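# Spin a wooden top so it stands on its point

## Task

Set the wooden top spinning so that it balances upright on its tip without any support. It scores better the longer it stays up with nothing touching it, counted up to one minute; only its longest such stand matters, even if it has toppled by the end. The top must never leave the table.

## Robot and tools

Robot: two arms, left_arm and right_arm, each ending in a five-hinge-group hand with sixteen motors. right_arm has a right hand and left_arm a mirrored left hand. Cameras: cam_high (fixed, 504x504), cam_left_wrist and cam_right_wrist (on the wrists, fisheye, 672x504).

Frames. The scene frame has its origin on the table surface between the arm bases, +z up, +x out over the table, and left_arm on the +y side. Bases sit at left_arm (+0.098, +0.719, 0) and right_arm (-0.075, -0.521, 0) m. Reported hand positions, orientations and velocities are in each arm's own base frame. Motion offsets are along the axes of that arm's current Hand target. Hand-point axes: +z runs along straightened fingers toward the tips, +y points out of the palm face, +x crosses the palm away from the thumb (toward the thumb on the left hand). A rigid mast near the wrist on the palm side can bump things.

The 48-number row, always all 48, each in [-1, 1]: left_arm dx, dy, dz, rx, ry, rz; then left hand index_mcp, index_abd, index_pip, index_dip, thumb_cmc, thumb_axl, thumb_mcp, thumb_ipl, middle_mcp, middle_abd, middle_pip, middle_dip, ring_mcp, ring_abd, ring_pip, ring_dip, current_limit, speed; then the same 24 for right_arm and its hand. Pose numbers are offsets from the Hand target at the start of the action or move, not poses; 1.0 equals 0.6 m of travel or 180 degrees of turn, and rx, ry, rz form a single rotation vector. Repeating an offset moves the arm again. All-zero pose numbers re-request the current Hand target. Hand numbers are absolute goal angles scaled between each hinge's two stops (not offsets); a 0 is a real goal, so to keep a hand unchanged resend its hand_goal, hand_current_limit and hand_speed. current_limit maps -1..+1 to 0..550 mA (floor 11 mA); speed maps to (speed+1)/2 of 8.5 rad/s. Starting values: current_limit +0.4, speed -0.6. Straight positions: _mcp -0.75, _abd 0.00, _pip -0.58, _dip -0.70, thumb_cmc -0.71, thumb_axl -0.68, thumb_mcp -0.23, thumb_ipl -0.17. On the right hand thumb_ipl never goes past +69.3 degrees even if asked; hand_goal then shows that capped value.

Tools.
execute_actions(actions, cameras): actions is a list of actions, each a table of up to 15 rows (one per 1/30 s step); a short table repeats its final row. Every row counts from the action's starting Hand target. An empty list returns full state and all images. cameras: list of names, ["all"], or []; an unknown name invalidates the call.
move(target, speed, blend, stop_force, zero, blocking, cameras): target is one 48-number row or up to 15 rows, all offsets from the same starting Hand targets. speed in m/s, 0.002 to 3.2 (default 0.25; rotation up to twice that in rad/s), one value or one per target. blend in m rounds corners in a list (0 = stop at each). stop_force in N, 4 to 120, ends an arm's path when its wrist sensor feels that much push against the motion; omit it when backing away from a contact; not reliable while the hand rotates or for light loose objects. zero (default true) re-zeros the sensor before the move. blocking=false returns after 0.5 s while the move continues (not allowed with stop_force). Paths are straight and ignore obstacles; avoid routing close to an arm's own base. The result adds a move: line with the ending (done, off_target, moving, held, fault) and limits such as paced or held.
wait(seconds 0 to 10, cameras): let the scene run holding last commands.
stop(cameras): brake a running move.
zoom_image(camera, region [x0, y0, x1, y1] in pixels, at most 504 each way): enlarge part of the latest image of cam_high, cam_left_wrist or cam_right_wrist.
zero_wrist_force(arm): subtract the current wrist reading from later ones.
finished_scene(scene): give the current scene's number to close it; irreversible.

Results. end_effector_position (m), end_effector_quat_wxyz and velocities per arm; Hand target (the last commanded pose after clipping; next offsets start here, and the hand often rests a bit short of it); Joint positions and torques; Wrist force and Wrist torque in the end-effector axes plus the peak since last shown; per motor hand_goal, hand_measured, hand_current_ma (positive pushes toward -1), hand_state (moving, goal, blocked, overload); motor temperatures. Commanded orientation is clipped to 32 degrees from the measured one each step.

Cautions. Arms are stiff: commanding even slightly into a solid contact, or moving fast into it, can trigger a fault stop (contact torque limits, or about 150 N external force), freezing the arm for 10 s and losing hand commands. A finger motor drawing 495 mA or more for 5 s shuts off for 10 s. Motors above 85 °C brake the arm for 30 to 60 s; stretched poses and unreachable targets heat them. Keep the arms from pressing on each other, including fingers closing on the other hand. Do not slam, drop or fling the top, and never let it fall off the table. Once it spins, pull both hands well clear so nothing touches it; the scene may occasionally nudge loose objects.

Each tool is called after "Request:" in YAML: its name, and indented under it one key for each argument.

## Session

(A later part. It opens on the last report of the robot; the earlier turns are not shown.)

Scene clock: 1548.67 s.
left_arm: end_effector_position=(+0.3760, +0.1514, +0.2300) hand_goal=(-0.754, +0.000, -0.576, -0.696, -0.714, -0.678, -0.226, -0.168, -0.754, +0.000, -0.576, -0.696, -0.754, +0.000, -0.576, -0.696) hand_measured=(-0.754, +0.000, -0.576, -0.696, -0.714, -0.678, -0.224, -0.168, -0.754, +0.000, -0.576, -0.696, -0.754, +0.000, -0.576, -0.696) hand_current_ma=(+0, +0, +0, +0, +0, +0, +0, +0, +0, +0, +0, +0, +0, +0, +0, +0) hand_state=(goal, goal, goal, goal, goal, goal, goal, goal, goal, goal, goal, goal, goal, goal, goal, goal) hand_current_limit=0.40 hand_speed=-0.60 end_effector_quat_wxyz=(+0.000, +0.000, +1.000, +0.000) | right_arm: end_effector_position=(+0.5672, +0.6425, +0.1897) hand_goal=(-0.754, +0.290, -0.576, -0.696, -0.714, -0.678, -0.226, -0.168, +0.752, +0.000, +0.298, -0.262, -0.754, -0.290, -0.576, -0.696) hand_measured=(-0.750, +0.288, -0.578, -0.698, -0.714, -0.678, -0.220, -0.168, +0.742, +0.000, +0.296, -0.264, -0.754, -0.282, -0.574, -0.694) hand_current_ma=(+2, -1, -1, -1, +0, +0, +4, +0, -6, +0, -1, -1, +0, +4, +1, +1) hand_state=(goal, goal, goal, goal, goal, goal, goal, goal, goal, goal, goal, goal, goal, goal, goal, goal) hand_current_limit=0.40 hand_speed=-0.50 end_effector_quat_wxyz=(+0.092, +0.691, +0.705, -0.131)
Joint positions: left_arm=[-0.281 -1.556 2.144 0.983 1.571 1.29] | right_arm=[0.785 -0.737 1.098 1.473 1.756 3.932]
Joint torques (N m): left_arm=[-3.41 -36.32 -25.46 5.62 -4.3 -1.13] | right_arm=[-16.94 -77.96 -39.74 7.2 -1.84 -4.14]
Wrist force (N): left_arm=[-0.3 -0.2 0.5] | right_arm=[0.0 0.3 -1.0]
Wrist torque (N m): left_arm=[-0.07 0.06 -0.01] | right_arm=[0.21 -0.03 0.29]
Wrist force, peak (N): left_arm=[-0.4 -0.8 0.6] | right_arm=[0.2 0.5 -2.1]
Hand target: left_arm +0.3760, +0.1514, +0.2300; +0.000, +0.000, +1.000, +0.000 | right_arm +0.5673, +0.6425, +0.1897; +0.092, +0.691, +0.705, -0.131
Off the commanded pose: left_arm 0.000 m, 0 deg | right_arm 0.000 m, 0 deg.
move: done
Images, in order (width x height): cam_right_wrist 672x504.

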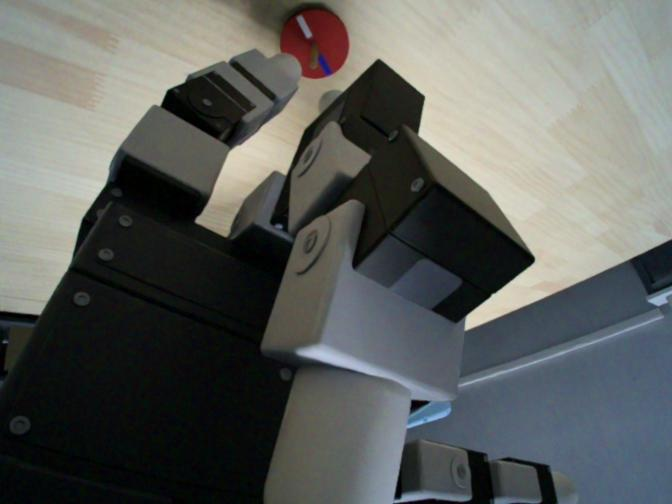

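Request:
move:
  target:
    - [0,0,0,0,0,0,-0.754,0,-0.576,-0.696,-0.714,-0.678,-0.226,-0.168,-0.754,0,-0.576,-0.696,-0.754,0,-0.576,-0.696,0.4,-0.6,0.0065,-0.0062,0.0075,-0.011,0,0,-0.754,0.29,-0.576,-0.696,-0.714,-0.678,-0.226,-0.168,0.753,0,0.299,-0.261,-0.754,-0.29,-0.576,-0.696,0.4,-0.7]
    - [0,0,0,0,0,0,-0.754,0,-0.576,-0.696,-0.714,-0.678,-0.226,-0.168,-0.754,0,-0.576,-0.696,-0.754,0,-0.576,-0.696,0.4,-0.6,0.0065,-0.0038,0.0742,-0.011,0,0,-0.754,0.29,-0.576,-0.696,-0.714,-0.678,-0.226,-0.168,0.753,0,0.299,-0.261,-0.754,-0.29,-0.576,-0.696,0.4,-0.7]
  speed: 0.06
  cameras: ["cam_right_wrist"]

Request:
zoom_image:
  camera: "cam_right_wrist"
  region: [260, 30, 360, 130]

Scene clock: 1587.23 s.
left_arm: end_effector_position=(+0.3760, +0.1514, +0.2300) hand_goal=(-0.754, +0.000, -0.576, -0.696, -0.714, -0.678, -0.226, -0.168, -0.754, +0.000, -0.576, -0.696, -0.754, +0.000, -0.576, -0.696) hand_measured=(-0.754, +0.000, -0.576, -0.696, -0.714, -0.678, -0.224, -0.168, -0.754, +0.000, -0.576, -0.696, -0.754, +0.000, -0.576, -0.696) hand_current_ma=(+0, +0, +0, +0, +0, +0, +0, +0, +0, +0, +0, +0, +0, +0, +0, +0) hand_state=(goal, goal, goal, goal, goal, goal, goal, goal, goal, goal, goal, goal, goal, goal, goal, goal) hand_current_limit=0.40 hand_speed=-0.60 end_effector_quat_wxyz=(+0.000, +0.000, +1.000, +0.000) | right_arm: end_effector_position=(+0.5627, +0.6322, +0.1461) hand_goal=(-0.754, +0.290, -0.576, -0.696, -0.714, -0.678, -0.226, -0.168, +0.752, +0.000, +0.298, -0.262, -0.754, -0.290, -0.576, -0.696) hand_measured=(-0.750, +0.288, -0.578, -0.698, -0.714, -0.678, -0.220, -0.168, +0.742, +0.000, +0.296, -0.264, -0.754, -0.282, -0.574, -0.694) hand_current_ma=(+2, -1, -1, -1, +0, +0, +4, +0, -6, +0, -1, -1, +0, +4, +1, +1) hand_state=(goal, goal, goal, goal, goal, goal, goal, goal, goal, goal, goal, goal, goal, goal, goal, goal) hand_current_limit=0.40 hand_speed=-0.70 end_effector_quat_wxyz=(+0.104, +0.689, +0.707, -0.119) end_effector_velocity=(+0.001, +0.001, +0.003) end_effector_angular_velocity=(+0.000, +0.001, -0.002)
Joint positions: left_arm=[-0.281 -1.556 2.144 0.983 1.571 1.29] | right_arm=[0.786 -0.733 1.174 1.37 1.78 3.928]
Joint velocities: left_arm=[within noise] | right_arm=[-0.001 0 -0.006 0.006 -0.001 0.001]
Joint torques (N m): left_arm=[-1.8 -36.79 -26.58 5.58 -3.69 -1.4] | right_arm=[5.67 -105.23 -38.22 6.94 2.03 -0.97]
Wrist force (N): left_arm=[-0.1 -0.2 0.6] | right_arm=[0.2 0.2 -1.0]
Wrist torque (N m): left_arm=[-0.09 0.04 0.01] | right_arm=[0.21 -0.06 0.30]
Wrist force, peak (N): left_arm=[-0.4 -0.5 1.0] | right_arm=[0.1 0.2 -2.4]
Hand target: left_arm +0.3760, +0.1514, +0.2300; +0.000, +0.000, +1.000, +0.000 | right_arm +0.5626, +0.6323, +0.1464; +0.104, +0.689, +0.707, -0.119
Off the commanded pose: left_arm 0.000 m, 0 deg | right_arm 0.000 m, 0 deg.
move: done
Images, in order (width x height): cam_right_wrist 672x504.

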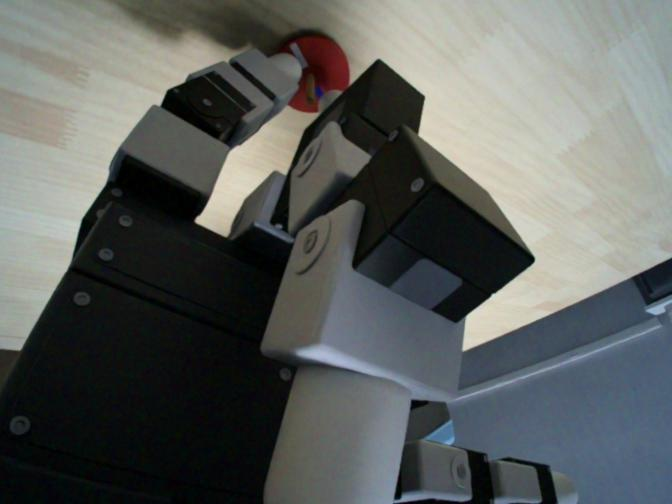

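Scaled by 5.040 from the camera's 672x504 image, which has a finer 960x720 frame.

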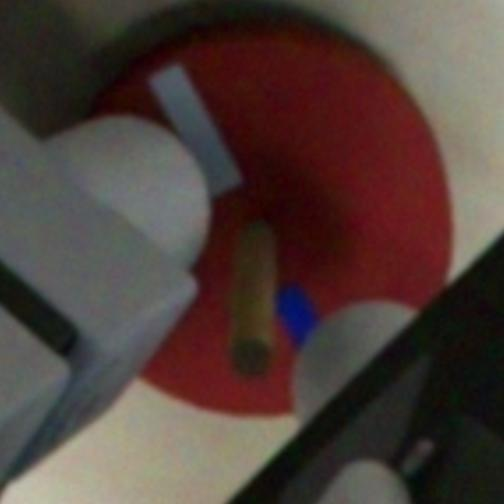

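Request:
move:
  target: [0,0,0,0,0,0,-0.754,0,-0.576,-0.696,-0.714,-0.678,-0.226,-0.168,-0.754,0,-0.576,-0.696,-0.754,0,-0.576,-0.696,0.4,-0.6,0,0,0.0233,0,0,0,-0.754,0.29,-0.576,-0.696,-0.714,-0.678,-0.226,-0.168,0.753,0,0.299,-0.261,-0.754,-0.29,-0.576,-0.696,0.4,-0.7]
  speed: 0.01
  stop_force: 4
  cameras: ["cam_right_wrist"]

Request:
zoom_image:
  camera: "cam_right_wrist"
  region: [260, 30, 360, 130]

Scene clock: 1596.23 s.
left_arm: end_effector_position=(+0.3760, +0.1514, +0.2300) hand_goal=(-0.754, +0.000, -0.576, -0.696, -0.714, -0.678, -0.226, -0.168, -0.754, +0.000, -0.576, -0.696, -0.754, +0.000, -0.576, -0.696) hand_measured=(-0.754, +0.000, -0.576, -0.696, -0.714, -0.678, -0.224, -0.168, -0.754, +0.000, -0.576, -0.696, -0.754, +0.000, -0.576, -0.696) hand_current_ma=(+0, +0, +0, +0, +0, +0, +0, +0, +0, +0, +0, +0, +0, +0, +0, +0) hand_state=(goal, goal, goal, goal, goal, goal, goal, goal, goal, goal, goal, goal, goal, goal, goal, goal) hand_current_limit=0.40 hand_speed=-0.60 end_effector_quat_wxyz=(+0.000, +0.000, +1.000, +0.000) | right_arm: end_effector_position=(+0.5624, +0.6279, +0.1330) hand_goal=(-0.754, +0.290, -0.576, -0.696, -0.714, -0.678, -0.226, -0.168, +0.752, +0.000, +0.298, -0.262, -0.754, -0.290, -0.576, -0.696) hand_measured=(-0.750, +0.288, -0.578, -0.698, -0.714, -0.678, -0.220, -0.168, +0.742, +0.000, +0.296, -0.264, -0.754, -0.282, -0.574, -0.694) hand_current_ma=(+2, -1, -1, -1, +0, +0, +4, +0, -6, +0, -1, -1, +0, +4, +1, +1) hand_state=(goal, goal, goal, goal, goal, goal, goal, goal, goal, goal, goal, goal, goal, goal, goal, goal) hand_current_limit=0.40 hand_speed=-0.70 end_effector_quat_wxyz=(+0.104, +0.689, +0.707, -0.119)
Joint positions: left_arm=[-0.281 -1.556 2.144 0.983 1.571 1.29] | right_arm=[0.783 -0.729 1.192 1.347 1.781 3.925]
Joint torques (N m): left_arm=[-3.65 -38.22 -25.65 5.23 -3.78 -1.26] | right_arm=[-10.64 -85.2 -38.24 7.14 2.37 -2.89]
Wrist force (N): left_arm=[-0.2 -0.4 0.3] | right_arm=[-0.1 -0.1 -0.8]
Wrist torque (N m): left_arm=[-0.09 0.05 -0.01] | right_arm=[0.14 -0.02 0.27]
Wrist force, peak (N): left_arm=[0.0 -0.5 1.0] | right_arm=[-0.6 0.6 -1.3]
Hand target: left_arm +0.3760, +0.1514, +0.2300; +0.000, +0.000, +1.000, +0.000 | right_arm +0.5624, +0.6280, +0.1331; +0.104, +0.689, +0.707, -0.119
Off the commanded pose: left_arm 0.000 m, 0 deg | right_arm 0.000 m, 0 deg.
move: done
Images, in order (width x height): cam_right_wrist 672x504.

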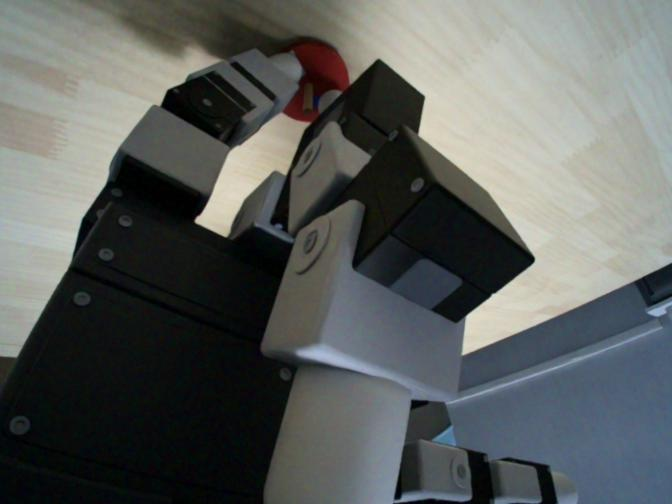

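Scaled by 5.040 from the camera's 672x504 image, which has a finer 960x720 frame.

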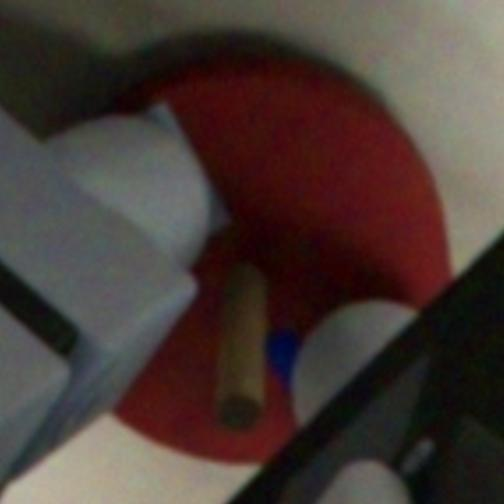

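Request:
move:
  target: [0,0,0,0,0,0,-0.754,0,-0.576,-0.696,-0.714,-0.678,-0.226,-0.168,-0.754,0,-0.576,-0.696,-0.754,0,-0.576,-0.696,0.4,-0.6,0,-0.0017,0,0,0,0,-0.754,0.42,-0.576,-0.696,-0.714,-0.678,-0.226,-0.168,0.753,0,0.299,-0.261,-0.754,-0.42,-0.576,-0.696,0.4,-0.9]
  speed: 0.02
  cameras: ["cam_right_wrist"]

Request:
zoom_image:
  camera: "cam_right_wrist"
  region: [260, 30, 360, 130]

Scene clock: 1632.10 s.
left_arm: end_effector_position=(+0.3760, +0.1514, +0.2300) hand_goal=(-0.754, +0.000, -0.576, -0.696, -0.714, -0.678, -0.226, -0.168, -0.754, +0.000, -0.576, -0.696, -0.754, +0.000, -0.576, -0.696) hand_measured=(-0.754, +0.000, -0.576, -0.696, -0.714, -0.678, -0.224, -0.168, -0.754, +0.000, -0.576, -0.696, -0.754, +0.000, -0.576, -0.696) hand_current_ma=(+0, +0, +0, +0, +0, +0, +0, +0, +0, +0, +0, +0, +0, +0, +0, +0) hand_state=(goal, goal, goal, goal, goal, goal, goal, goal, goal, goal, goal, goal, goal, goal, goal, goal) hand_current_limit=0.40 hand_speed=-0.60 end_effector_quat_wxyz=(+0.000, +0.000, +1.000, +0.000) | right_arm: end_effector_position=(+0.5613, +0.6279, +0.1331) hand_goal=(-0.754, +0.420, -0.576, -0.696, -0.714, -0.678, -0.226, -0.168, +0.752, +0.000, +0.298, -0.262, -0.754, -0.420, -0.576, -0.696) hand_measured=(-0.750, +0.362, -0.578, -0.698, -0.714, -0.678, -0.220, -0.168, +0.742, +0.000, +0.296, -0.264, -0.754, -0.356, -0.574, -0.694) hand_current_ma=(+2, -83, -1, -1, +0, +0, +4, +0, -6, +0, -1, -1, +0, +97, +1, +1) hand_state=(goal, blocked, goal, goal, goal, goal, goal, goal, goal, goal, goal, goal, goal, blocked, goal, goal) hand_current_limit=0.40 hand_speed=-0.90 end_effector_quat_wxyz=(+0.104, +0.689, +0.707, -0.119)
Joint positions: left_arm=[-0.281 -1.556 2.144 0.983 1.571 1.29] | right_arm=[0.784 -0.73 1.194 1.347 1.781 3.926]
Joint torques (N m): left_arm=[-5.18 -36.41 -26.91 5.12 -3.53 -1.26] | right_arm=[21.21 -103.64 -27.15 1.14 -1.67 3.62]
Wrist force (N): left_arm=[-0.3 -0.2 0.7] | right_arm=[-0.3 0.1 -0.8]
Wrist torque (N m): left_arm=[-0.09 0.07 -0.01] | right_arm=[0.16 0.01 -0.02]
Wrist force, peak (N): left_arm=[-0.4 -0.6 0.7] | right_arm=[-0.4 0.3 -1.7]
Hand target: left_arm +0.3760, +0.1514, +0.2300; +0.000, +0.000, +1.000, +0.000 | right_arm +0.5613, +0.6279, +0.1331; +0.104, +0.689, +0.707, -0.119
Off the commanded pose: left_arm 0.000 m, 0 deg | right_arm 0.000 m, 0 deg.
move: done
Images, in order (width x height): cam_right_wrist 672x504.

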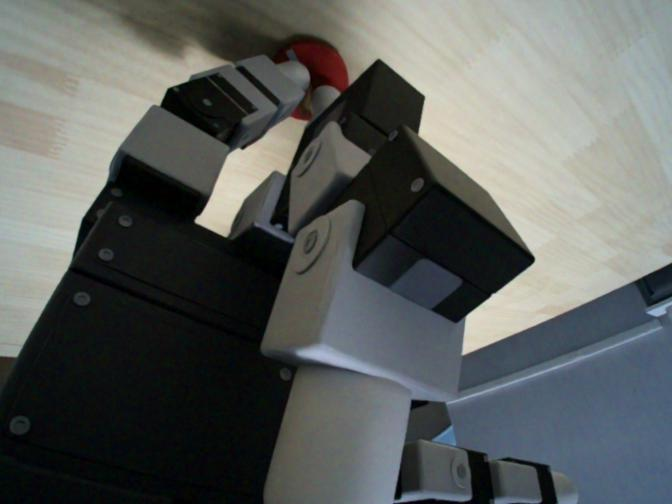

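Scaled by 5.040 from the camera's 672x504 image, which has a finer 960x720 frame.

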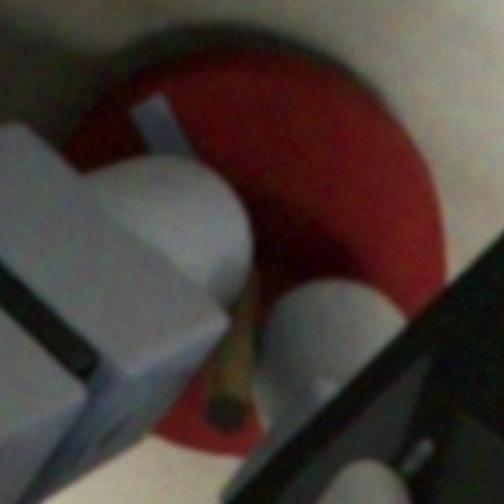

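Request:
execute_actions:
  actions: []

Scene clock: 1660.87 s.
left_arm: end_effector_position=(+0.3760, +0.1514, +0.2300) hand_goal=(-0.754, +0.000, -0.576, -0.696, -0.714, -0.678, -0.226, -0.168, -0.754, +0.000, -0.576, -0.696, -0.754, +0.000, -0.576, -0.696) hand_measured=(-0.754, +0.000, -0.576, -0.696, -0.714, -0.678, -0.224, -0.168, -0.754, +0.000, -0.576, -0.696, -0.754, +0.000, -0.576, -0.696) hand_current_ma=(+0, +0, +0, +0, +0, +0, +0, +0, +0, +0, +0, +0, +0, +0, +0, +0) hand_state=(goal, goal, goal, goal, goal, goal, goal, goal, goal, goal, goal, goal, goal, goal, goal, goal) hand_current_limit=0.40 hand_speed=-0.60 end_effector_quat_wxyz=(+0.000, +0.000, +1.000, +0.000) | right_arm: end_effector_position=(+0.5613, +0.6279, +0.1331) hand_goal=(-0.754, +0.420, -0.576, -0.696, -0.714, -0.678, -0.226, -0.168, +0.752, +0.000, +0.298, -0.262, -0.754, -0.420, -0.576, -0.696) hand_measured=(-0.750, +0.362, -0.578, -0.698, -0.714, -0.678, -0.220, -0.168, +0.742, +0.000, +0.296, -0.264, -0.754, -0.356, -0.574, -0.694) hand_current_ma=(+2, -83, -1, -1, +0, +0, +4, +0, -6, +0, -1, -1, +0, +97, +1, +1) hand_state=(goal, blocked, goal, goal, goal, goal, goal, goal, goal, goal, goal, goal, goal, blocked, goal, goal) hand_current_limit=0.40 hand_speed=-0.90 end_effector_quat_wxyz=(+0.104, +0.689, +0.707, -0.119)
Joint positions: left_arm=[-0.281 -1.556 2.144 0.983 1.571 1.29] | right_arm=[0.784 -0.73 1.193 1.347 1.781 3.926]
Joint velocities: within noise
Joint torques (N m): left_arm=[-1.99 -35.45 -24.42 5.42 -3.65 -1.13] | right_arm=[-14.19 -75.65 -36.76 6.41 -1.52 -2.53]
Motor temperatures (°C): left_arm=[29 39 33 33 35 32] | right_arm=[38 41 28 35 40 30]
Wrist force (N): left_arm=[-0.2 -0.4 0.5] | right_arm=[-0.5 0.4 -0.9]
Wrist torque (N m): left_arm=[-0.10 0.06 0.00] | right_arm=[0.21 0.01 -0.01]
Wrist force, peak (N): left_arm=[-0.3 -0.6 0.9] | right_arm=[-0.6 0.0 -1.4]
Hand target: left_arm +0.3760, +0.1514, +0.2300; +0.000, +0.000, +1.000, +0.000 | right_arm +0.5613, +0.6279, +0.1331; +0.104, +0.689, +0.707, -0.119
Off the commanded pose: left_arm 0.000 m, 0 deg | right_arm 0.000 m, 0 deg.

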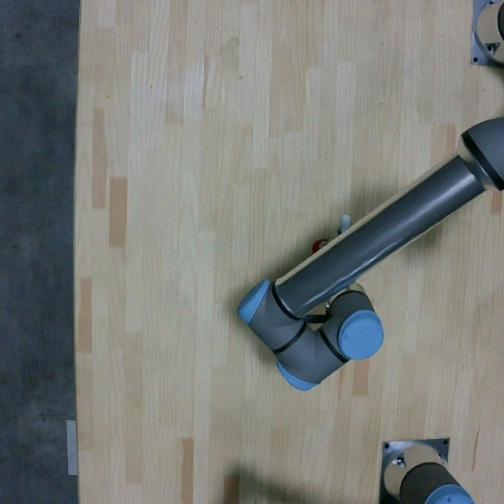

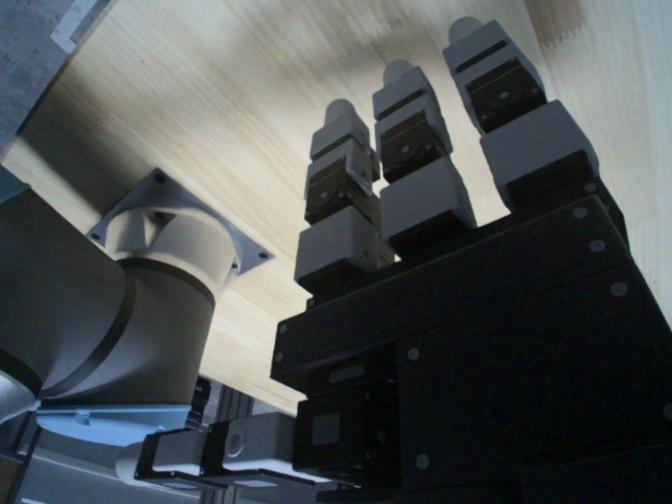

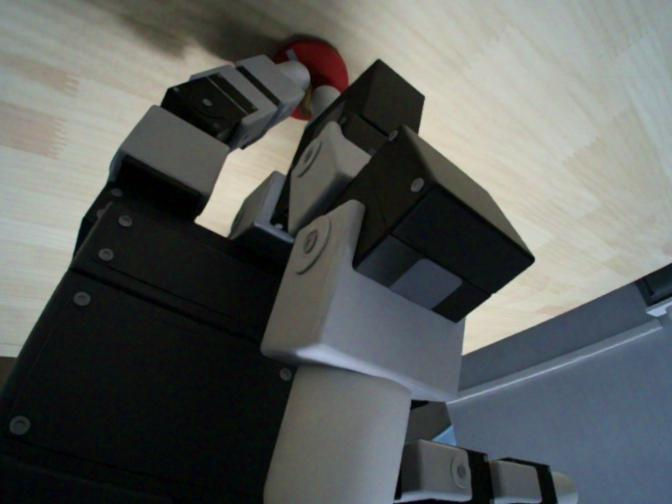

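Request:
execute_actions:
  actions:
    - [[0,0,0,0,0,0,-0.754,0,-0.576,-0.696,-0.714,-0.678,-0.226,-0.168,-0.754,0,-0.576,-0.696,-0.754,0,-0.576,-0.696,0.4,-0.6,0,0,0,0,0,0,-0.754,0.335,-0.576,-0.696,-0.714,-0.678,-0.226,-0.168,0.753,0,0.299,-0.261,-0.754,-0.335,-0.576,-0.696,0.4,-0.9]]
  cameras: ["cam_right_wrist"]

Request:
zoom_image:
  camera: "cam_right_wrist"
  region: [220, 20, 400, 155]

Scene clock: 1918.43 s.
left_arm: end_effector_position=(+0.3760, +0.1514, +0.2300) hand_goal=(-0.754, +0.000, -0.576, -0.696, -0.714, -0.678, -0.226, -0.168, -0.754, +0.000, -0.576, -0.696, -0.754, +0.000, -0.576, -0.696) hand_measured=(-0.754, +0.000, -0.576, -0.696, -0.714, -0.678, -0.224, -0.168, -0.754, +0.000, -0.576, -0.696, -0.754, +0.000, -0.576, -0.696) hand_current_ma=(+0, +0, +0, +0, +0, +0, +0, +0, +0, +0, +0, +0, +0, +0, +0, +0) hand_state=(goal, goal, goal, goal, goal, goal, goal, goal, goal, goal, goal, goal, goal, goal, goal, goal) hand_current_limit=0.40 hand_speed=-0.60 end_effector_quat_wxyz=(+0.000, +0.000, +1.000, +0.000) | right_arm: end_effector_position=(+0.5613, +0.6279, +0.1331) hand_goal=(-0.754, +0.334, -0.576, -0.696, -0.714, -0.678, -0.226, -0.168, +0.752, +0.000, +0.298, -0.262, -0.754, -0.336, -0.576, -0.696) hand_measured=(-0.750, +0.336, -0.578, -0.698, -0.714, -0.678, -0.220, -0.168, +0.742, +0.000, +0.296, -0.264, -0.754, -0.336, -0.574, -0.694) hand_current_ma=(+2, +1, -1, -1, +0, +0, +4, +0, -6, +0, -1, -1, +0, +0, +1, +1) hand_state=(goal, goal, goal, goal, goal, goal, goal, goal, goal, goal, goal, goal, goal, goal, goal, goal) hand_current_limit=0.40 hand_speed=-0.90 end_effector_quat_wxyz=(+0.104, +0.689, +0.707, -0.119)
Joint positions: left_arm=[-0.281 -1.556 2.144 0.983 1.571 1.29] | right_arm=[0.784 -0.73 1.193 1.347 1.781 3.926]
Joint torques (N m): left_arm=[-4.53 -38.17 -25.77 5.48 -3.46 -1.12] | right_arm=[-13.46 -74.45 -36.84 6.35 -1.72 -2.23]
Wrist force (N): left_arm=[0.1 -0.2 0.5] | right_arm=[-0.3 0.2 -0.5]
Wrist torque (N m): left_arm=[-0.06 0.02 0.02] | right_arm=[0.15 -0.02 -0.01]
Wrist force, peak (N): left_arm=[-0.2 -0.7 0.9] | right_arm=[-0.9 0.3 -1.4]
Hand target: left_arm +0.3760, +0.1514, +0.2300; +0.000, +0.000, +1.000, +0.000 | right_arm +0.5613, +0.6279, +0.1331; +0.104, +0.689, +0.707, -0.119
Off the commanded pose: left_arm 0.000 m, 0 deg | right_arm 0.000 m, 0 deg.
Step readings (end_effector_position of left_arm | right_arm):
0: (+0.3760, +0.1514, +0.2300) | (+0.5613, +0.6279, +0.1331)
1: (+0.3760, +0.1514, +0.2300) | (+0.5613, +0.6279, +0.1331)
2: (+0.3760, +0.1514, +0.2300) | (+0.5613, +0.6279, +0.1331)
4: (+0.3760, +0.1514, +0.2300) | (+0.5613, +0.6279, +0.1331)
8: (+0.3760, +0.1514, +0.2300) | (+0.5613, +0.6279, +0.1331)
15: (+0.3760, +0.1514, +0.2300) | (+0.5613, +0.6279, +0.1331)
Images, in order (width x height): cam_right_wrist 672x504.

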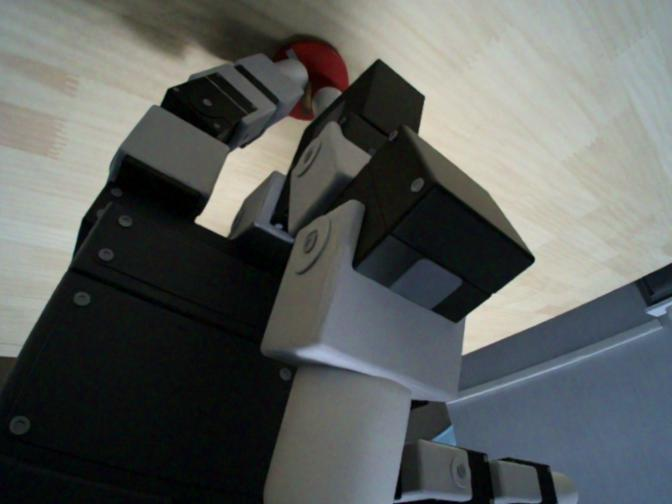

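Scaled by 2.800 from the camera's 672x504 image, which has a finer 960x720 frame.

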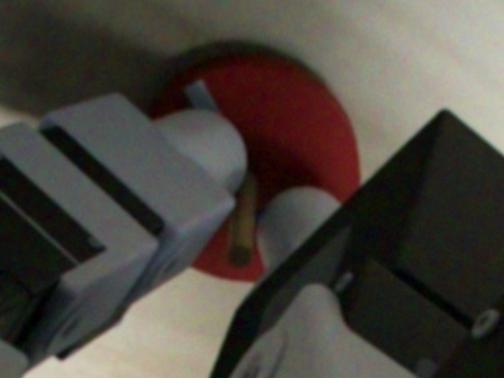

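Request:
move:
  target: [0,0,0,0,0,0,-0.754,0,-0.576,-0.696,-0.714,-0.678,-0.226,-0.168,-0.754,0,-0.576,-0.696,-0.754,0,-0.576,-0.696,0.4,-0.6,0,0,0.0075,0,0,0,-0.754,0.335,-0.576,-0.696,-0.714,-0.678,-0.226,-0.168,0.753,0,0.299,-0.261,-0.754,-0.335,-0.576,-0.696,0.4,-0.9]
  speed: 0.004
  stop_force: 4
  cameras: ["cam_right_wrist"]

Request:
zoom_image:
  camera: "cam_right_wrist"
  region: [220, 20, 400, 155]

Scene clock: 1932.73 s.
left_arm: end_effector_position=(+0.3760, +0.1514, +0.2300) hand_goal=(-0.754, +0.000, -0.576, -0.696, -0.714, -0.678, -0.226, -0.168, -0.754, +0.000, -0.576, -0.696, -0.754, +0.000, -0.576, -0.696) hand_measured=(-0.754, +0.000, -0.576, -0.696, -0.714, -0.678, -0.224, -0.168, -0.754, +0.000, -0.576, -0.696, -0.754, +0.000, -0.576, -0.696) hand_current_ma=(+0, +0, +0, +0, +0, +0, +0, +0, +0, +0, +0, +0, +0, +0, +0, +0) hand_state=(goal, goal, goal, goal, goal, goal, goal, goal, goal, goal, goal, goal, goal, goal, goal, goal) hand_current_limit=0.40 hand_speed=-0.60 end_effector_quat_wxyz=(+0.000, +0.000, +1.000, +0.000) | right_arm: end_effector_position=(+0.5613, +0.6269, +0.1298) hand_goal=(-0.754, +0.334, -0.576, -0.696, -0.714, -0.678, -0.226, -0.168, +0.752, +0.000, +0.298, -0.262, -0.754, -0.336, -0.576, -0.696) hand_measured=(-0.750, +0.334, -0.578, -0.698, -0.714, -0.678, -0.220, -0.168, +0.742, +0.000, +0.296, -0.264, -0.754, -0.352, -0.574, -0.694) hand_current_ma=(+2, +0, -1, -1, +0, +0, +4, +0, -6, +0, -1, -1, +0, -11, +1, +1) hand_state=(goal, goal, goal, goal, goal, goal, goal, goal, goal, goal, goal, goal, goal, goal, goal, goal) hand_current_limit=0.40 hand_speed=-0.90 end_effector_quat_wxyz=(+0.104, +0.689, +0.707, -0.119)
Joint positions: left_arm=[-0.281 -1.556 2.144 0.983 1.571 1.29] | right_arm=[0.783 -0.729 1.198 1.341 1.781 3.925]
Joint torques (N m): left_arm=[-1.84 -37.68 -25.51 5.52 -3.93 -0.85] | right_arm=[-2.52 -93.12 -37.15 6.76 1.53 -0.56]
Wrist force (N): left_arm=[-0.2 -0.2 0.2] | right_arm=[0.0 0.1 -3.5]
Wrist torque (N m): left_arm=[-0.05 0.05 0.00] | right_arm=[0.44 0.05 0.28]
Wrist force, peak (N): left_arm=[-0.5 -0.5 0.7] | right_arm=[-0.9 0.3 -5.5]
Hand target: left_arm +0.3760, +0.1514, +0.2300; +0.000, +0.000, +1.000, +0.000 | right_arm +0.5613, +0.6269, +0.1299; +0.104, +0.689, +0.707, -0.119 (not the last commanded pose)
Off the commanded pose: left_arm 0.000 m, 0 deg | right_arm 0.001 m, 0 deg.
move: contact (right_arm)
Images, in order (width x height): cam_right_wrist 672x504.

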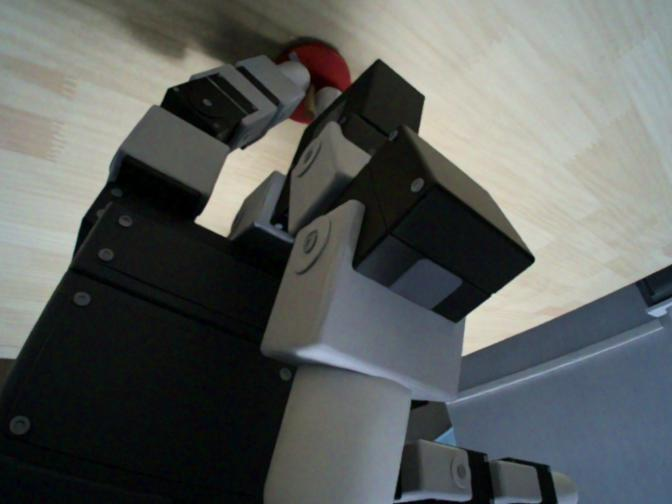

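Scaled by 2.800 from the camera's 672x504 image, which has a finer 960x720 frame.

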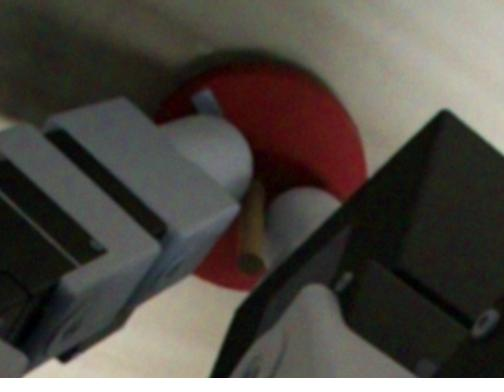

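Request:
execute_actions:
  actions:
    - [[0,0,0,0,0,0,-0.754,0,-0.576,-0.696,-0.714,-0.678,-0.226,-0.168,-0.754,0,-0.576,-0.696,-0.754,0,-0.576,-0.696,0.4,-0.6,0,0,0,0,0,0,-0.754,0.415,-0.576,-0.696,-0.714,-0.678,-0.226,-0.168,0.753,0,0.299,-0.261,-0.754,-0.415,-0.576,-0.696,0.4,-0.9]]
  cameras: ["cam_right_wrist"]

Request:
zoom_image:
  camera: "cam_right_wrist"
  region: [220, 20, 400, 155]

Scene clock: 1939.87 s.
left_arm: end_effector_position=(+0.3760, +0.1514, +0.2300) hand_goal=(-0.754, +0.000, -0.576, -0.696, -0.714, -0.678, -0.226, -0.168, -0.754, +0.000, -0.576, -0.696, -0.754, +0.000, -0.576, -0.696) hand_measured=(-0.754, +0.000, -0.576, -0.696, -0.714, -0.678, -0.224, -0.168, -0.754, +0.000, -0.576, -0.696, -0.754, +0.000, -0.576, -0.696) hand_current_ma=(+0, +0, +0, +0, +0, +0, +0, +0, +0, +0, +0, +0, +0, +0, +0, +0) hand_state=(goal, goal, goal, goal, goal, goal, goal, goal, goal, goal, goal, goal, goal, goal, goal, goal) hand_current_limit=0.40 hand_speed=-0.60 end_effector_quat_wxyz=(+0.000, +0.000, +1.000, +0.000) | right_arm: end_effector_position=(+0.5613, +0.6269, +0.1299) hand_goal=(-0.754, +0.414, -0.576, -0.696, -0.714, -0.678, -0.226, -0.168, +0.752, +0.000, +0.298, -0.262, -0.754, -0.416, -0.576, -0.696) hand_measured=(-0.752, +0.346, -0.578, -0.698, -0.714, -0.678, -0.220, -0.168, +0.742, +0.000, +0.296, -0.264, -0.754, -0.368, -0.574, -0.694) hand_current_ma=(+1, -105, -1, -1, +0, +0, +4, +0, -6, +0, -1, -1, +0, +62, +1, +1) hand_state=(goal, blocked, goal, goal, goal, goal, goal, goal, goal, goal, goal, goal, goal, blocked, goal, goal) hand_current_limit=0.40 hand_speed=-0.90 end_effector_quat_wxyz=(+0.104, +0.689, +0.707, -0.119)
Joint positions: left_arm=[-0.281 -1.556 2.144 0.983 1.571 1.29] | right_arm=[0.783 -0.729 1.198 1.341 1.781 3.925]
Joint torques (N m): left_arm=[-3.57 -36 -25.9 5.55 -3.87 -1.21] | right_arm=[21.43 -105.8 -37.58 6.56 -0.51 1.83]
Wrist force (N): left_arm=[0.0 -0.4 0.5] | right_arm=[-1.1 0.4 -2.1]
Wrist torque (N m): left_arm=[-0.10 0.04 0.02] | right_arm=[0.30 0.04 0.21]
Wrist force, peak (N): left_arm=[-0.1 -0.5 0.9] | right_arm=[-1.2 0.4 -4.6]
Hand target: left_arm +0.3760, +0.1514, +0.2300; +0.000, +0.000, +1.000, +0.000 | right_arm +0.5613, +0.6269, +0.1299; +0.104, +0.689, +0.707, -0.119
Off the commanded pose: left_arm 0.000 m, 0 deg | right_arm 0.000 m, 0 deg.
Step readings (end_effector_position of left_arm | right_arm):
0: (+0.3760, +0.1514, +0.2300) | (+0.5613, +0.6269, +0.1299)
1: (+0.3760, +0.1514, +0.2300) | (+0.5613, +0.6269, +0.1299)
2: (+0.3760, +0.1514, +0.2300) | (+0.5613, +0.6269, +0.1299)
4: (+0.3760, +0.1514, +0.2300) | (+0.5613, +0.6269, +0.1299)
8: (+0.3760, +0.1514, +0.2300) | (+0.5613, +0.6269, +0.1299)
15: (+0.3760, +0.1514, +0.2300) | (+0.5613, +0.6269, +0.1299)
Images, in order (width x height): cam_right_wrist 672x504.

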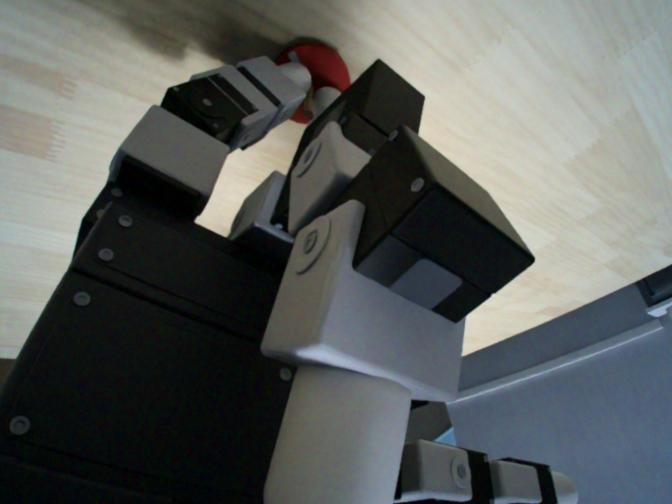

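Scaled by 2.800 from the camera's 672x504 image, which has a finer 960x720 frame.

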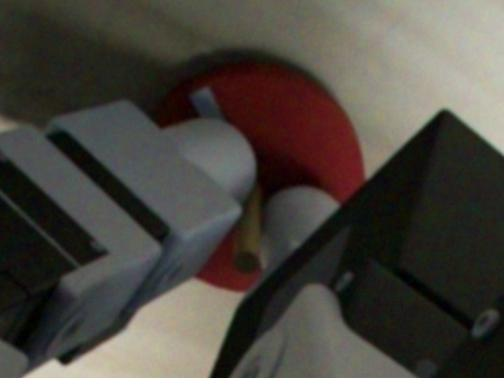

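Request:
move:
  target:
    - [0,0,0,0,0,0,-0.754,0,-0.576,-0.696,-0.714,-0.678,-0.226,-0.168,-0.754,0,-0.576,-0.696,-0.754,0,-0.576,-0.696,0.4,-0.6,-0.0055,-0.0005,-0.0170,0,0,0,-0.754,0.425,-0.576,-0.696,-0.714,-0.678,-0.226,-0.168,0.753,0,0.299,-0.261,-0.754,-0.425,-0.576,-0.696,0.4,-0.9]
    - [0,0,0,0,0,0,-0.754,0,-0.576,-0.696,-0.714,-0.678,-0.226,-0.168,-0.754,0,-0.576,-0.696,-0.754,0,-0.576,-0.696,0.4,-0.6,-0.0587,-0.0046,0.0034,-0.0081,0.1008,0,-0.754,0.425,-0.576,-0.696,-0.714,-0.678,-0.226,-0.168,0.753,0,0.299,-0.261,-0.754,-0.425,-0.576,-0.696,0.4,-0.9]
  speed: 0.04
  cameras: ["cam_right_wrist"]

Request:
zoom_image:
  camera: "cam_right_wrist"
  region: [220, 20, 400, 155]

Scene clock: 1957.33 s.
left_arm: end_effector_position=(+0.3760, +0.1514, +0.2300) hand_goal=(-0.754, +0.000, -0.576, -0.696, -0.714, -0.678, -0.226, -0.168, -0.754, +0.000, -0.576, -0.696, -0.754, +0.000, -0.576, -0.696) hand_measured=(-0.754, +0.000, -0.576, -0.696, -0.714, -0.678, -0.224, -0.168, -0.754, +0.000, -0.576, -0.696, -0.754, +0.000, -0.576, -0.696) hand_current_ma=(+0, +0, +0, +0, +0, +0, +0, +0, +0, +0, +0, +0, +0, +0, +0, +0) hand_state=(goal, goal, goal, goal, goal, goal, goal, goal, goal, goal, goal, goal, goal, goal, goal, goal) hand_current_limit=0.40 hand_speed=-0.60 end_effector_quat_wxyz=(+0.000, +0.000, +1.000, +0.000) | right_arm: end_effector_position=(+0.5596, +0.5926, +0.1390) hand_goal=(-0.754, +0.424, -0.576, -0.696, -0.714, -0.678, -0.226, -0.168, +0.752, +0.000, +0.298, -0.262, -0.754, -0.426, -0.576, -0.696) hand_measured=(-0.752, +0.348, -0.578, -0.698, -0.714, -0.678, -0.220, -0.168, +0.742, +0.000, +0.296, -0.264, -0.754, -0.368, -0.574, -0.694) hand_current_ma=(+1, -125, -1, -1, +0, +0, +4, +0, -6, +0, -1, -1, +0, +83, +1, +1) hand_state=(goal, blocked, goal, goal, goal, goal, goal, goal, goal, goal, goal, goal, goal, blocked, goal, goal) hand_current_limit=0.40 hand_speed=-0.90 end_effector_quat_wxyz=(+0.000, +0.698, +0.716, +0.001) end_effector_velocity=(+0.001, +0.000, +0.001) end_effector_angular_velocity=(-0.005, -0.001, +0.001)
Joint positions: left_arm=[-0.281 -1.556 2.144 0.983 1.571 1.29] | right_arm=[0.686 -0.91 1.42 1.06 1.57 3.802]
Joint velocities: left_arm=[within noise] | right_arm=[0.001 0.001 -0.003 0.005 0.004 0]
Joint torques (N m): left_arm=[-3.15 -37.2 -25.66 5.23 -3.8 -0.83] | right_arm=[20.45 -60.68 -38.49 7.05 2.52 1.69]
Wrist force (N): left_arm=[-0.1 -0.2 0.6] | right_arm=[0.2 0.3 -1.0]
Wrist torque (N m): left_arm=[-0.08 0.05 0.00] | right_arm=[0.23 -0.01 0.24]
Wrist force, peak (N): left_arm=[-0.3 -0.8 0.7] | right_arm=[-1.0 0.1 -2.3]
Hand target: left_arm +0.3760, +0.1514, +0.2300; +0.000, +0.000, +1.000, +0.000 | right_arm +0.5595, +0.5927, +0.1390; +0.000, +0.698, +0.716, +0.000
Off the commanded pose: left_arm 0.000 m, 0 deg | right_arm 0.000 m, 0 deg.
move: done
Images, in order (width x height): cam_right_wrist 672x504.

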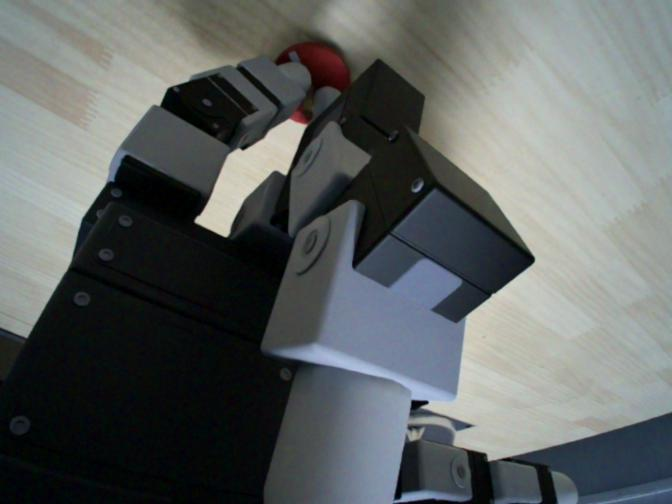

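Scaled by 2.800 from the camera's 672x504 image, which has a finer 960x720 frame.

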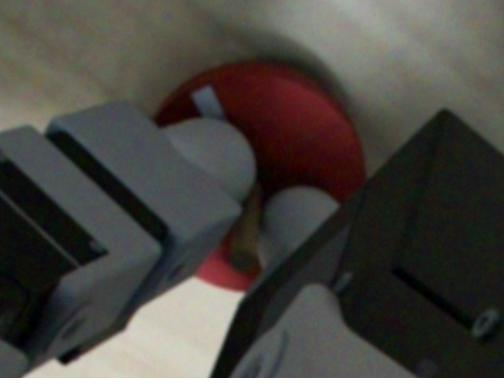

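Request:
move:
  target: [0,0,0,0,0,0,-0.754,0,-0.576,-0.696,-0.714,-0.678,-0.226,-0.168,-0.754,0,-0.576,-0.696,-0.754,0,-0.576,-0.696,0.4,-0.6,0,0,0.022,0,0,0,-0.754,0.425,-0.576,-0.696,-0.714,-0.678,-0.226,-0.168,0.753,0,0.299,-0.261,-0.754,-0.425,-0.576,-0.696,0.4,-0.9]
  speed: 0.004
  stop_force: 4
  cameras: ["cam_right_wrist"]

Request:
zoom_image:
  camera: "cam_right_wrist"
  region: [220, 20, 400, 155]

Scene clock: 1969.80 s.
left_arm: end_effector_position=(+0.3760, +0.1514, +0.2300) hand_goal=(-0.754, +0.000, -0.576, -0.696, -0.714, -0.678, -0.226, -0.168, -0.754, +0.000, -0.576, -0.696, -0.754, +0.000, -0.576, -0.696) hand_measured=(-0.754, +0.000, -0.576, -0.696, -0.714, -0.678, -0.224, -0.168, -0.754, +0.000, -0.576, -0.696, -0.754, +0.000, -0.576, -0.696) hand_current_ma=(+0, +0, +0, +0, +0, +0, +0, +0, +0, +0, +0, +0, +0, +0, +0, +0) hand_state=(goal, goal, goal, goal, goal, goal, goal, goal, goal, goal, goal, goal, goal, goal, goal, goal) hand_current_limit=0.40 hand_speed=-0.60 end_effector_quat_wxyz=(+0.000, +0.000, +1.000, +0.000) | right_arm: end_effector_position=(+0.5594, +0.5927, +0.1302) hand_goal=(-0.754, +0.424, -0.576, -0.696, -0.714, -0.678, -0.226, -0.168, +0.752, +0.000, +0.298, -0.262, -0.754, -0.426, -0.576, -0.696) hand_measured=(-0.752, +0.350, -0.578, -0.698, -0.714, -0.678, -0.220, -0.168, +0.742, +0.000, +0.296, -0.264, -0.752, -0.368, -0.574, -0.694) hand_current_ma=(+1, -122, +0, -1, +0, +0, +4, +0, -6, +0, -1, -1, +0, +83, +1, +1) hand_state=(goal, blocked, goal, goal, goal, goal, goal, goal, goal, goal, goal, goal, goal, blocked, goal, goal) hand_current_limit=0.40 hand_speed=-0.90 end_effector_quat_wxyz=(+0.000, +0.698, +0.716, +0.000)
Joint positions: left_arm=[-0.281 -1.556 2.144 0.983 1.571 1.29] | right_arm=[0.686 -0.903 1.425 1.048 1.571 3.803]
Joint torques (N m): left_arm=[-3.8 -36.58 -26.21 5.3 -3.72 -0.95] | right_arm=[23.06 -89.77 -33.7 6.21 2.43 2.9]
Wrist force (N): left_arm=[-0.1 -0.6 0.4] | right_arm=[0.4 0.0 -6.8]
Wrist torque (N m): left_arm=[-0.11 0.03 0.01] | right_arm=[0.57 0.15 0.25]
Wrist force, peak (N): left_arm=[-0.3 -0.6 1.0] | right_arm=[0.2 0.4 -7.1]
Hand target: left_arm +0.3760, +0.1514, +0.2300; +0.000, +0.000, +1.000, +0.000 | right_arm +0.5595, +0.5927, +0.1303; +0.000, +0.698, +0.716, +0.000 (not the last commanded pose)
Off the commanded pose: left_arm 0.000 m, 0 deg | right_arm 0.004 m, 0 deg.
move: contact (right_arm)
Images, in order (width x height): cam_right_wrist 672x504.

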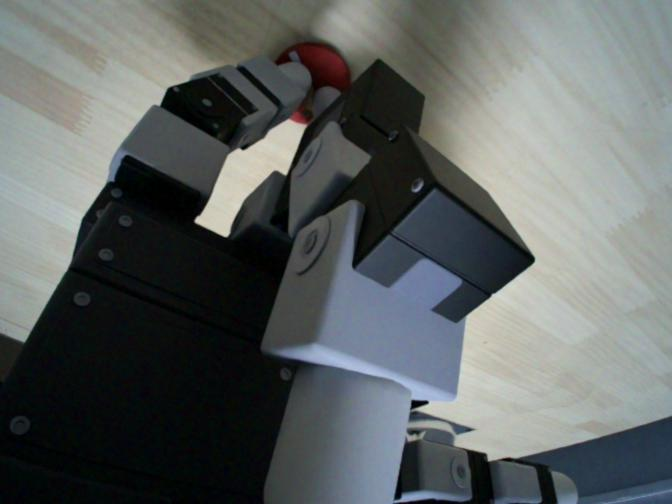

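Scaled by 2.800 from the camera's 672x504 image, which has a finer 960x720 frame.

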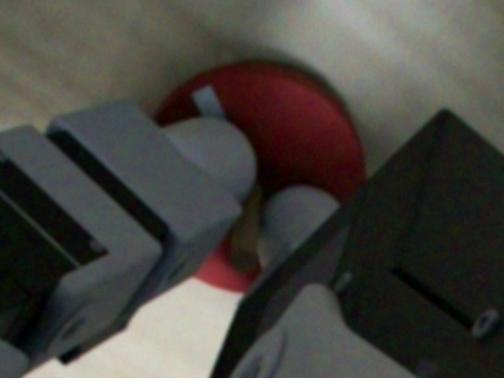

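Request:
execute_actions:
  actions:
    - [[0,0,0,0,0,0,-0.754,0,-0.576,-0.696,-0.714,-0.678,-0.226,-0.168,-0.754,0,-0.576,-0.696,-0.754,0,-0.576,-0.696,0.4,-0.6,0,0,-0.0005,0,0,0,-0.754,0.425,-0.576,-0.696,-0.714,-0.678,-0.226,-0.168,0.753,0,0.299,-0.261,-0.754,-0.425,-0.576,-0.696,0.4,-0.9]]

Scene clock: 1974.70 s.
left_arm: end_effector_position=(+0.3760, +0.1514, +0.2300) hand_goal=(-0.754, +0.000, -0.576, -0.696, -0.714, -0.678, -0.226, -0.168, -0.754, +0.000, -0.576, -0.696, -0.754, +0.000, -0.576, -0.696) hand_measured=(-0.754, +0.000, -0.576, -0.696, -0.714, -0.678, -0.224, -0.168, -0.754, +0.000, -0.576, -0.696, -0.754, +0.000, -0.576, -0.696) hand_current_ma=(+0, +0, +0, +0, +0, +0, +0, +0, +0, +0, +0, +0, +0, +0, +0, +0) hand_state=(goal, goal, goal, goal, goal, goal, goal, goal, goal, goal, goal, goal, goal, goal, goal, goal) hand_current_limit=0.40 hand_speed=-0.60 end_effector_quat_wxyz=(+0.000, +0.000, +1.000, +0.000) | right_arm: end_effector_position=(+0.5595, +0.5927, +0.1306) hand_goal=(-0.754, +0.424, -0.576, -0.696, -0.714, -0.678, -0.226, -0.168, +0.752, +0.000, +0.298, -0.262, -0.754, -0.426, -0.576, -0.696) hand_measured=(-0.752, +0.350, -0.578, -0.698, -0.714, -0.678, -0.220, -0.168, +0.742, +0.000, +0.296, -0.264, -0.752, -0.368, -0.574, -0.694) hand_current_ma=(+1, -122, +0, -1, +0, +0, +4, +0, -6, +0, -1, -1, +0, +83, +1, +1) hand_state=(goal, blocked, goal, goal, goal, goal, goal, goal, goal, goal, goal, goal, goal, blocked, goal, goal) hand_current_limit=0.40 hand_speed=-0.90 end_effector_quat_wxyz=(+0.000, +0.698, +0.716, +0.000)
Joint positions: left_arm=[-0.281 -1.556 2.144 0.983 1.571 1.29] | right_arm=[0.686 -0.903 1.425 1.049 1.571 3.803]
Joint torques (N m): left_arm=[-1.81 -35.49 -26.33 4.99 -3.57 -1.06] | right_arm=[22.52 -91.42 -36.66 4.52 2.27 2.79]
Wrist force (N): left_arm=[-0.2 -0.6 0.7] | right_arm=[0.3 0.3 -0.7]
Wrist torque (N m): left_arm=[-0.13 0.06 0.01] | right_arm=[0.18 0.00 0.25]
Wrist force, peak (N): left_arm=[-0.2 -0.9 0.7] | right_arm=[0.0 0.6 -6.8]
Hand target: left_arm +0.3760, +0.1514, +0.2300; +0.000, +0.000, +1.000, +0.000 | right_arm +0.5595, +0.5927, +0.1306; +0.000, +0.698, +0.716, +0.000
Off the commanded pose: left_arm 0.000 m, 0 deg | right_arm 0.000 m, 0 deg.
Step readings (end_effector_position of left_arm | right_arm):
0: (+0.3760, +0.1514, +0.2300) | (+0.5595, +0.5927, +0.1303)
1: (+0.3760, +0.1514, +0.2300) | (+0.5595, +0.5927, +0.1303)
2: (+0.3760, +0.1514, +0.2300) | (+0.5595, +0.5927, +0.1304)
4: (+0.3760, +0.1514, +0.2300) | (+0.5595, +0.5927, +0.1306)
8: (+0.3760, +0.1514, +0.2300) | (+0.5595, +0.5927, +0.1306)
15: (+0.3760, +0.1514, +0.2300) | (+0.5595, +0.5927, +0.1306)

Request:
execute_actions:
  actions:
    - [[0,0,0,0,0,0,-0.754,0,-0.576,-0.696,-0.714,-0.678,-0.226,-0.168,-0.754,0,-0.576,-0.696,-0.754,0,-0.576,-0.696,0.4,-0.6,0,0,0.0003,0,0,0,-0.754,0.405,-0.576,-0.696,-0.714,-0.678,-0.226,-0.168,0.753,0,0.299,-0.261,-0.754,-0.405,-0.576,-0.696,0.4,-0.9]]

Scene clock: 1986.60 s.
left_arm: end_effector_position=(+0.3760, +0.1514, +0.2300) hand_goal=(-0.754, +0.000, -0.576, -0.696, -0.714, -0.678, -0.226, -0.168, -0.754, +0.000, -0.576, -0.696, -0.754, +0.000, -0.576, -0.696) hand_measured=(-0.754, +0.000, -0.576, -0.696, -0.714, -0.678, -0.224, -0.168, -0.754, +0.000, -0.576, -0.696, -0.754, +0.000, -0.576, -0.696) hand_current_ma=(+0, +0, +0, +0, +0, +0, +0, +0, +0, +0, +0, +0, +0, +0, +0, +0) hand_state=(goal, goal, goal, goal, goal, goal, goal, goal, goal, goal, goal, goal, goal, goal, goal, goal) hand_current_limit=0.40 hand_speed=-0.60 end_effector_quat_wxyz=(+0.000, +0.000, +1.000, +0.000) | right_arm: end_effector_position=(+0.5595, +0.5927, +0.1304) hand_goal=(-0.754, +0.404, -0.576, -0.696, -0.714, -0.678, -0.226, -0.168, +0.752, +0.000, +0.298, -0.262, -0.754, -0.406, -0.576, -0.696) hand_measured=(-0.752, +0.350, -0.578, -0.698, -0.714, -0.678, -0.220, -0.168, +0.742, +0.000, +0.296, -0.264, -0.752, -0.368, -0.574, -0.694) hand_current_ma=(+1, -74, +0, -1, +0, +0, +4, +0, -6, +0, -1, -1, +0, +43, +1, +1) hand_state=(goal, blocked, goal, goal, goal, goal, goal, goal, goal, goal, goal, goal, goal, blocked, goal, goal) hand_current_limit=0.40 hand_speed=-0.90 end_effector_quat_wxyz=(+0.000, +0.698, +0.716, +0.000)
Joint positions: left_arm=[-0.281 -1.556 2.144 0.983 1.571 1.29] | right_arm=[0.686 -0.903 1.425 1.048 1.571 3.803]
Joint torques (N m): left_arm=[-5.89 -37.65 -27.48 5.67 -3.65 -1.38] | right_arm=[20.23 -61.9 -22.72 1.34 2.2 2.99]
Wrist force (N): left_arm=[-0.4 -0.2 0.5] | right_arm=[-0.5 0.3 -2.0]
Wrist torque (N m): left_arm=[-0.07 0.09 -0.02] | right_arm=[0.25 0.09 0.19]
Wrist force, peak (N): left_arm=[-0.6 -0.7 0.6] | right_arm=[-0.5 0.5 -2.7]
Hand target: left_arm +0.3760, +0.1514, +0.2300; +0.000, +0.000, +1.000, +0.000 | right_arm +0.5595, +0.5927, +0.1304; +0.000, +0.698, +0.716, +0.000
Off the commanded pose: left_arm 0.000 m, 0 deg | right_arm 0.000 m, 0 deg.
Step readings (end_effector_position of left_arm | right_arm):
0: (+0.3760, +0.1514, +0.2300) | (+0.5595, +0.5927, +0.1306)
1: (+0.3760, +0.1514, +0.2300) | (+0.5595, +0.5927, +0.1306)
2: (+0.3760, +0.1514, +0.2300) | (+0.5595, +0.5927, +0.1306)
4: (+0.3760, +0.1514, +0.2300) | (+0.5595, +0.5928, +0.1305)
8: (+0.3760, +0.1514, +0.2300) | (+0.5595, +0.5928, +0.1305)
15: (+0.3760, +0.1514, +0.2300) | (+0.5595, +0.5928, +0.1305)

Request:
execute_actions:
  actions:
    - [[0,0,0,0,0,0,-0.754,0,-0.576,-0.696,-0.714,-0.678,-0.226,-0.168,-0.754,0,-0.576,-0.696,-0.754,0,-0.576,-0.696,0.4,-0.6,0,0,0,0,0,0,-0.2,0.30,-0.2,-0.33,-0.714,-0.678,-0.226,-0.168,0.753,0,0.299,-0.261,-1,-0.30,-1,-1,1,1],[0,0,0,0,0,0,-0.754,0,-0.576,-0.696,-0.714,-0.678,-0.226,-0.168,-0.754,0,-0.576,-0.696,-0.754,0,-0.576,-0.696,0.4,-0.6,0,0,0,0,0,0,-0.2,0.30,-0.2,-0.33,-0.714,-0.678,-0.226,-0.168,0.753,0,0.299,-0.261,-1,-0.30,-1,-1,1,1],[0,0,0,0,0,0,-0.754,0,-0.576,-0.696,-0.714,-0.678,-0.226,-0.168,-0.754,0,-0.576,-0.696,-0.754,0,-0.576,-0.696,0.4,-0.6,0,0,0,0,0,0,-0.2,0.30,-0.2,-0.33,-0.714,-0.678,-0.226,-0.168,0.753,0,0.299,-0.261,-1,-0.30,-1,-1,1,1],[0,0,0,0,0,0,-0.754,0,-0.576,-0.696,-0.714,-0.678,-0.226,-0.168,-0.754,0,-0.576,-0.696,-0.754,0,-0.576,-0.696,0.4,-0.6,0,0,-0.06,0,0,0,-0.2,0.30,-0.2,-0.33,-0.714,-0.678,-0.226,-0.168,0.753,0,0.299,-0.261,-1,-0.30,-1,-1,1,1],[0,0,0,0,0,0,-0.754,0,-0.576,-0.696,-0.714,-0.678,-0.226,-0.168,-0.754,0,-0.576,-0.696,-0.754,0,-0.576,-0.696,0.4,-0.6,0,0,-0.09,0,0,0,-0.2,0.20,-0.2,-0.33,-0.714,-0.678,-0.226,-0.168,0.753,0,0.299,-0.261,-1,-0.20,-1,-1,1,1]]
  cameras: ["cam_right_wrist"]

Request:
zoom_image:
  camera: "cam_right_wrist"
  region: [200, 0, 420, 165]

Scene clock: 2002.20 s.
left_arm: end_effector_position=(+0.3760, +0.1514, +0.2300) hand_goal=(-0.754, +0.000, -0.576, -0.696, -0.714, -0.678, -0.226, -0.168, -0.754, +0.000, -0.576, -0.696, -0.754, +0.000, -0.576, -0.696) hand_measured=(-0.754, +0.000, -0.576, -0.696, -0.714, -0.678, -0.224, -0.168, -0.754, +0.000, -0.576, -0.696, -0.754, +0.000, -0.576, -0.696) hand_current_ma=(+0, +0, +0, +0, +0, +0, +0, +0, +0, +0, +0, +0, +0, +0, +0, +0) hand_state=(goal, goal, goal, goal, goal, goal, goal, goal, goal, goal, goal, goal, goal, goal, goal, goal) hand_current_limit=0.40 hand_speed=-0.60 end_effector_quat_wxyz=(+0.000, +0.000, +1.000, +0.000) | right_arm: end_effector_position=(+0.5594, +0.5927, +0.1843) hand_goal=(-0.200, +0.200, -0.200, -0.330, -0.714, -0.678, -0.226, -0.168, +0.752, +0.000, +0.298, -0.262, -1.000, -0.200, -1.000, -1.000) hand_measured=(-0.206, +0.202, -0.204, -0.334, -0.714, -0.678, -0.220, -0.168, +0.744, +0.000, +0.296, -0.264, -0.992, -0.202, -0.996, -0.998) hand_current_ma=(-3, +0, -2, -1, +0, +0, +4, +0, -5, +0, -1, -1, +5, +0, +2, +1) hand_state=(goal, goal, goal, goal, goal, goal, goal, goal, goal, goal, goal, goal, goal, goal, goal, goal) hand_current_limit=1.00 hand_speed=1.00 end_effector_quat_wxyz=(+0.000, +0.698, +0.716, +0.000)
Joint positions: left_arm=[-0.281 -1.556 2.144 0.983 1.571 1.29] | right_arm=[0.686 -0.945 1.39 1.125 1.571 3.803]
Joint torques (N m): left_arm=[-0.97 -35.56 -27.43 5.74 -3.88 -1.5] | right_arm=[6.2 -91 -39.6 6.71 -0.4 1.3]
Wrist force (N): left_arm=[-0.1 -0.2 0.8] | right_arm=[0.1 0.0 -1.0]
Wrist torque (N m): left_arm=[-0.10 0.05 0.00] | right_arm=[0.21 0.02 0.24]
Wrist force, peak (N): left_arm=[-0.2 -0.6 1.0] | right_arm=[-0.9 -0.7 16.8]
Hand target: left_arm +0.3760, +0.1514, +0.2300; +0.000, +0.000, +1.000, +0.000 | right_arm +0.5594, +0.5927, +0.1844; +0.000, +0.698, +0.716, +0.000
Off the commanded pose: left_arm 0.000 m, 0 deg | right_arm 0.000 m, 0 deg.
Step readings (end_effector_position of left_arm | right_arm):
0: (+0.3760, +0.1514, +0.2300) | (+0.5595, +0.5927, +0.1304)
1: (+0.3760, +0.1514, +0.2300) | (+0.5595, +0.5927, +0.1304)
2: (+0.3760, +0.1514, +0.2300) | (+0.5595, +0.5927, +0.1304)
4: (+0.3760, +0.1514, +0.2300) | (+0.5594, +0.5927, +0.1321)
8: (+0.3760, +0.1514, +0.2300) | (+0.5590, +0.5924, +0.1863)
15: (+0.3760, +0.1514, +0.2300) | (+0.5594, +0.5927, +0.1838)
Images, in order (width x height): cam_right_wrist 672x504.

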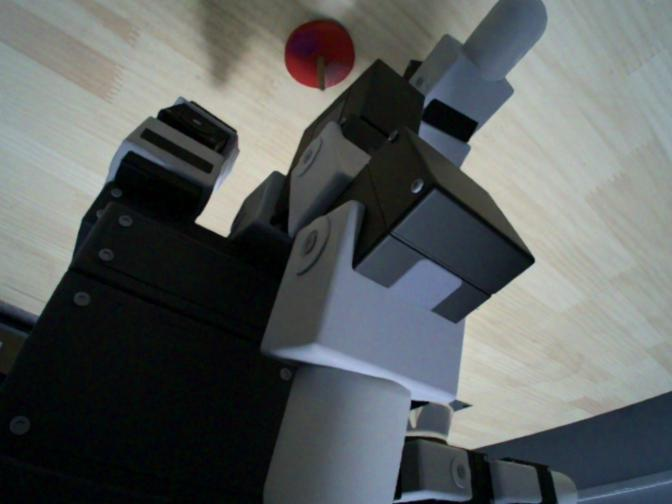

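Scaled by 2.291 from the camera's 672x504 image, which has a finer 960x720 frame.

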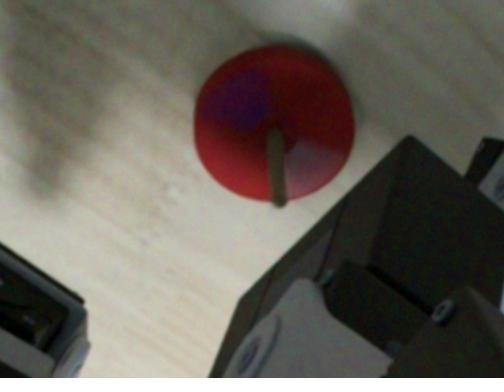

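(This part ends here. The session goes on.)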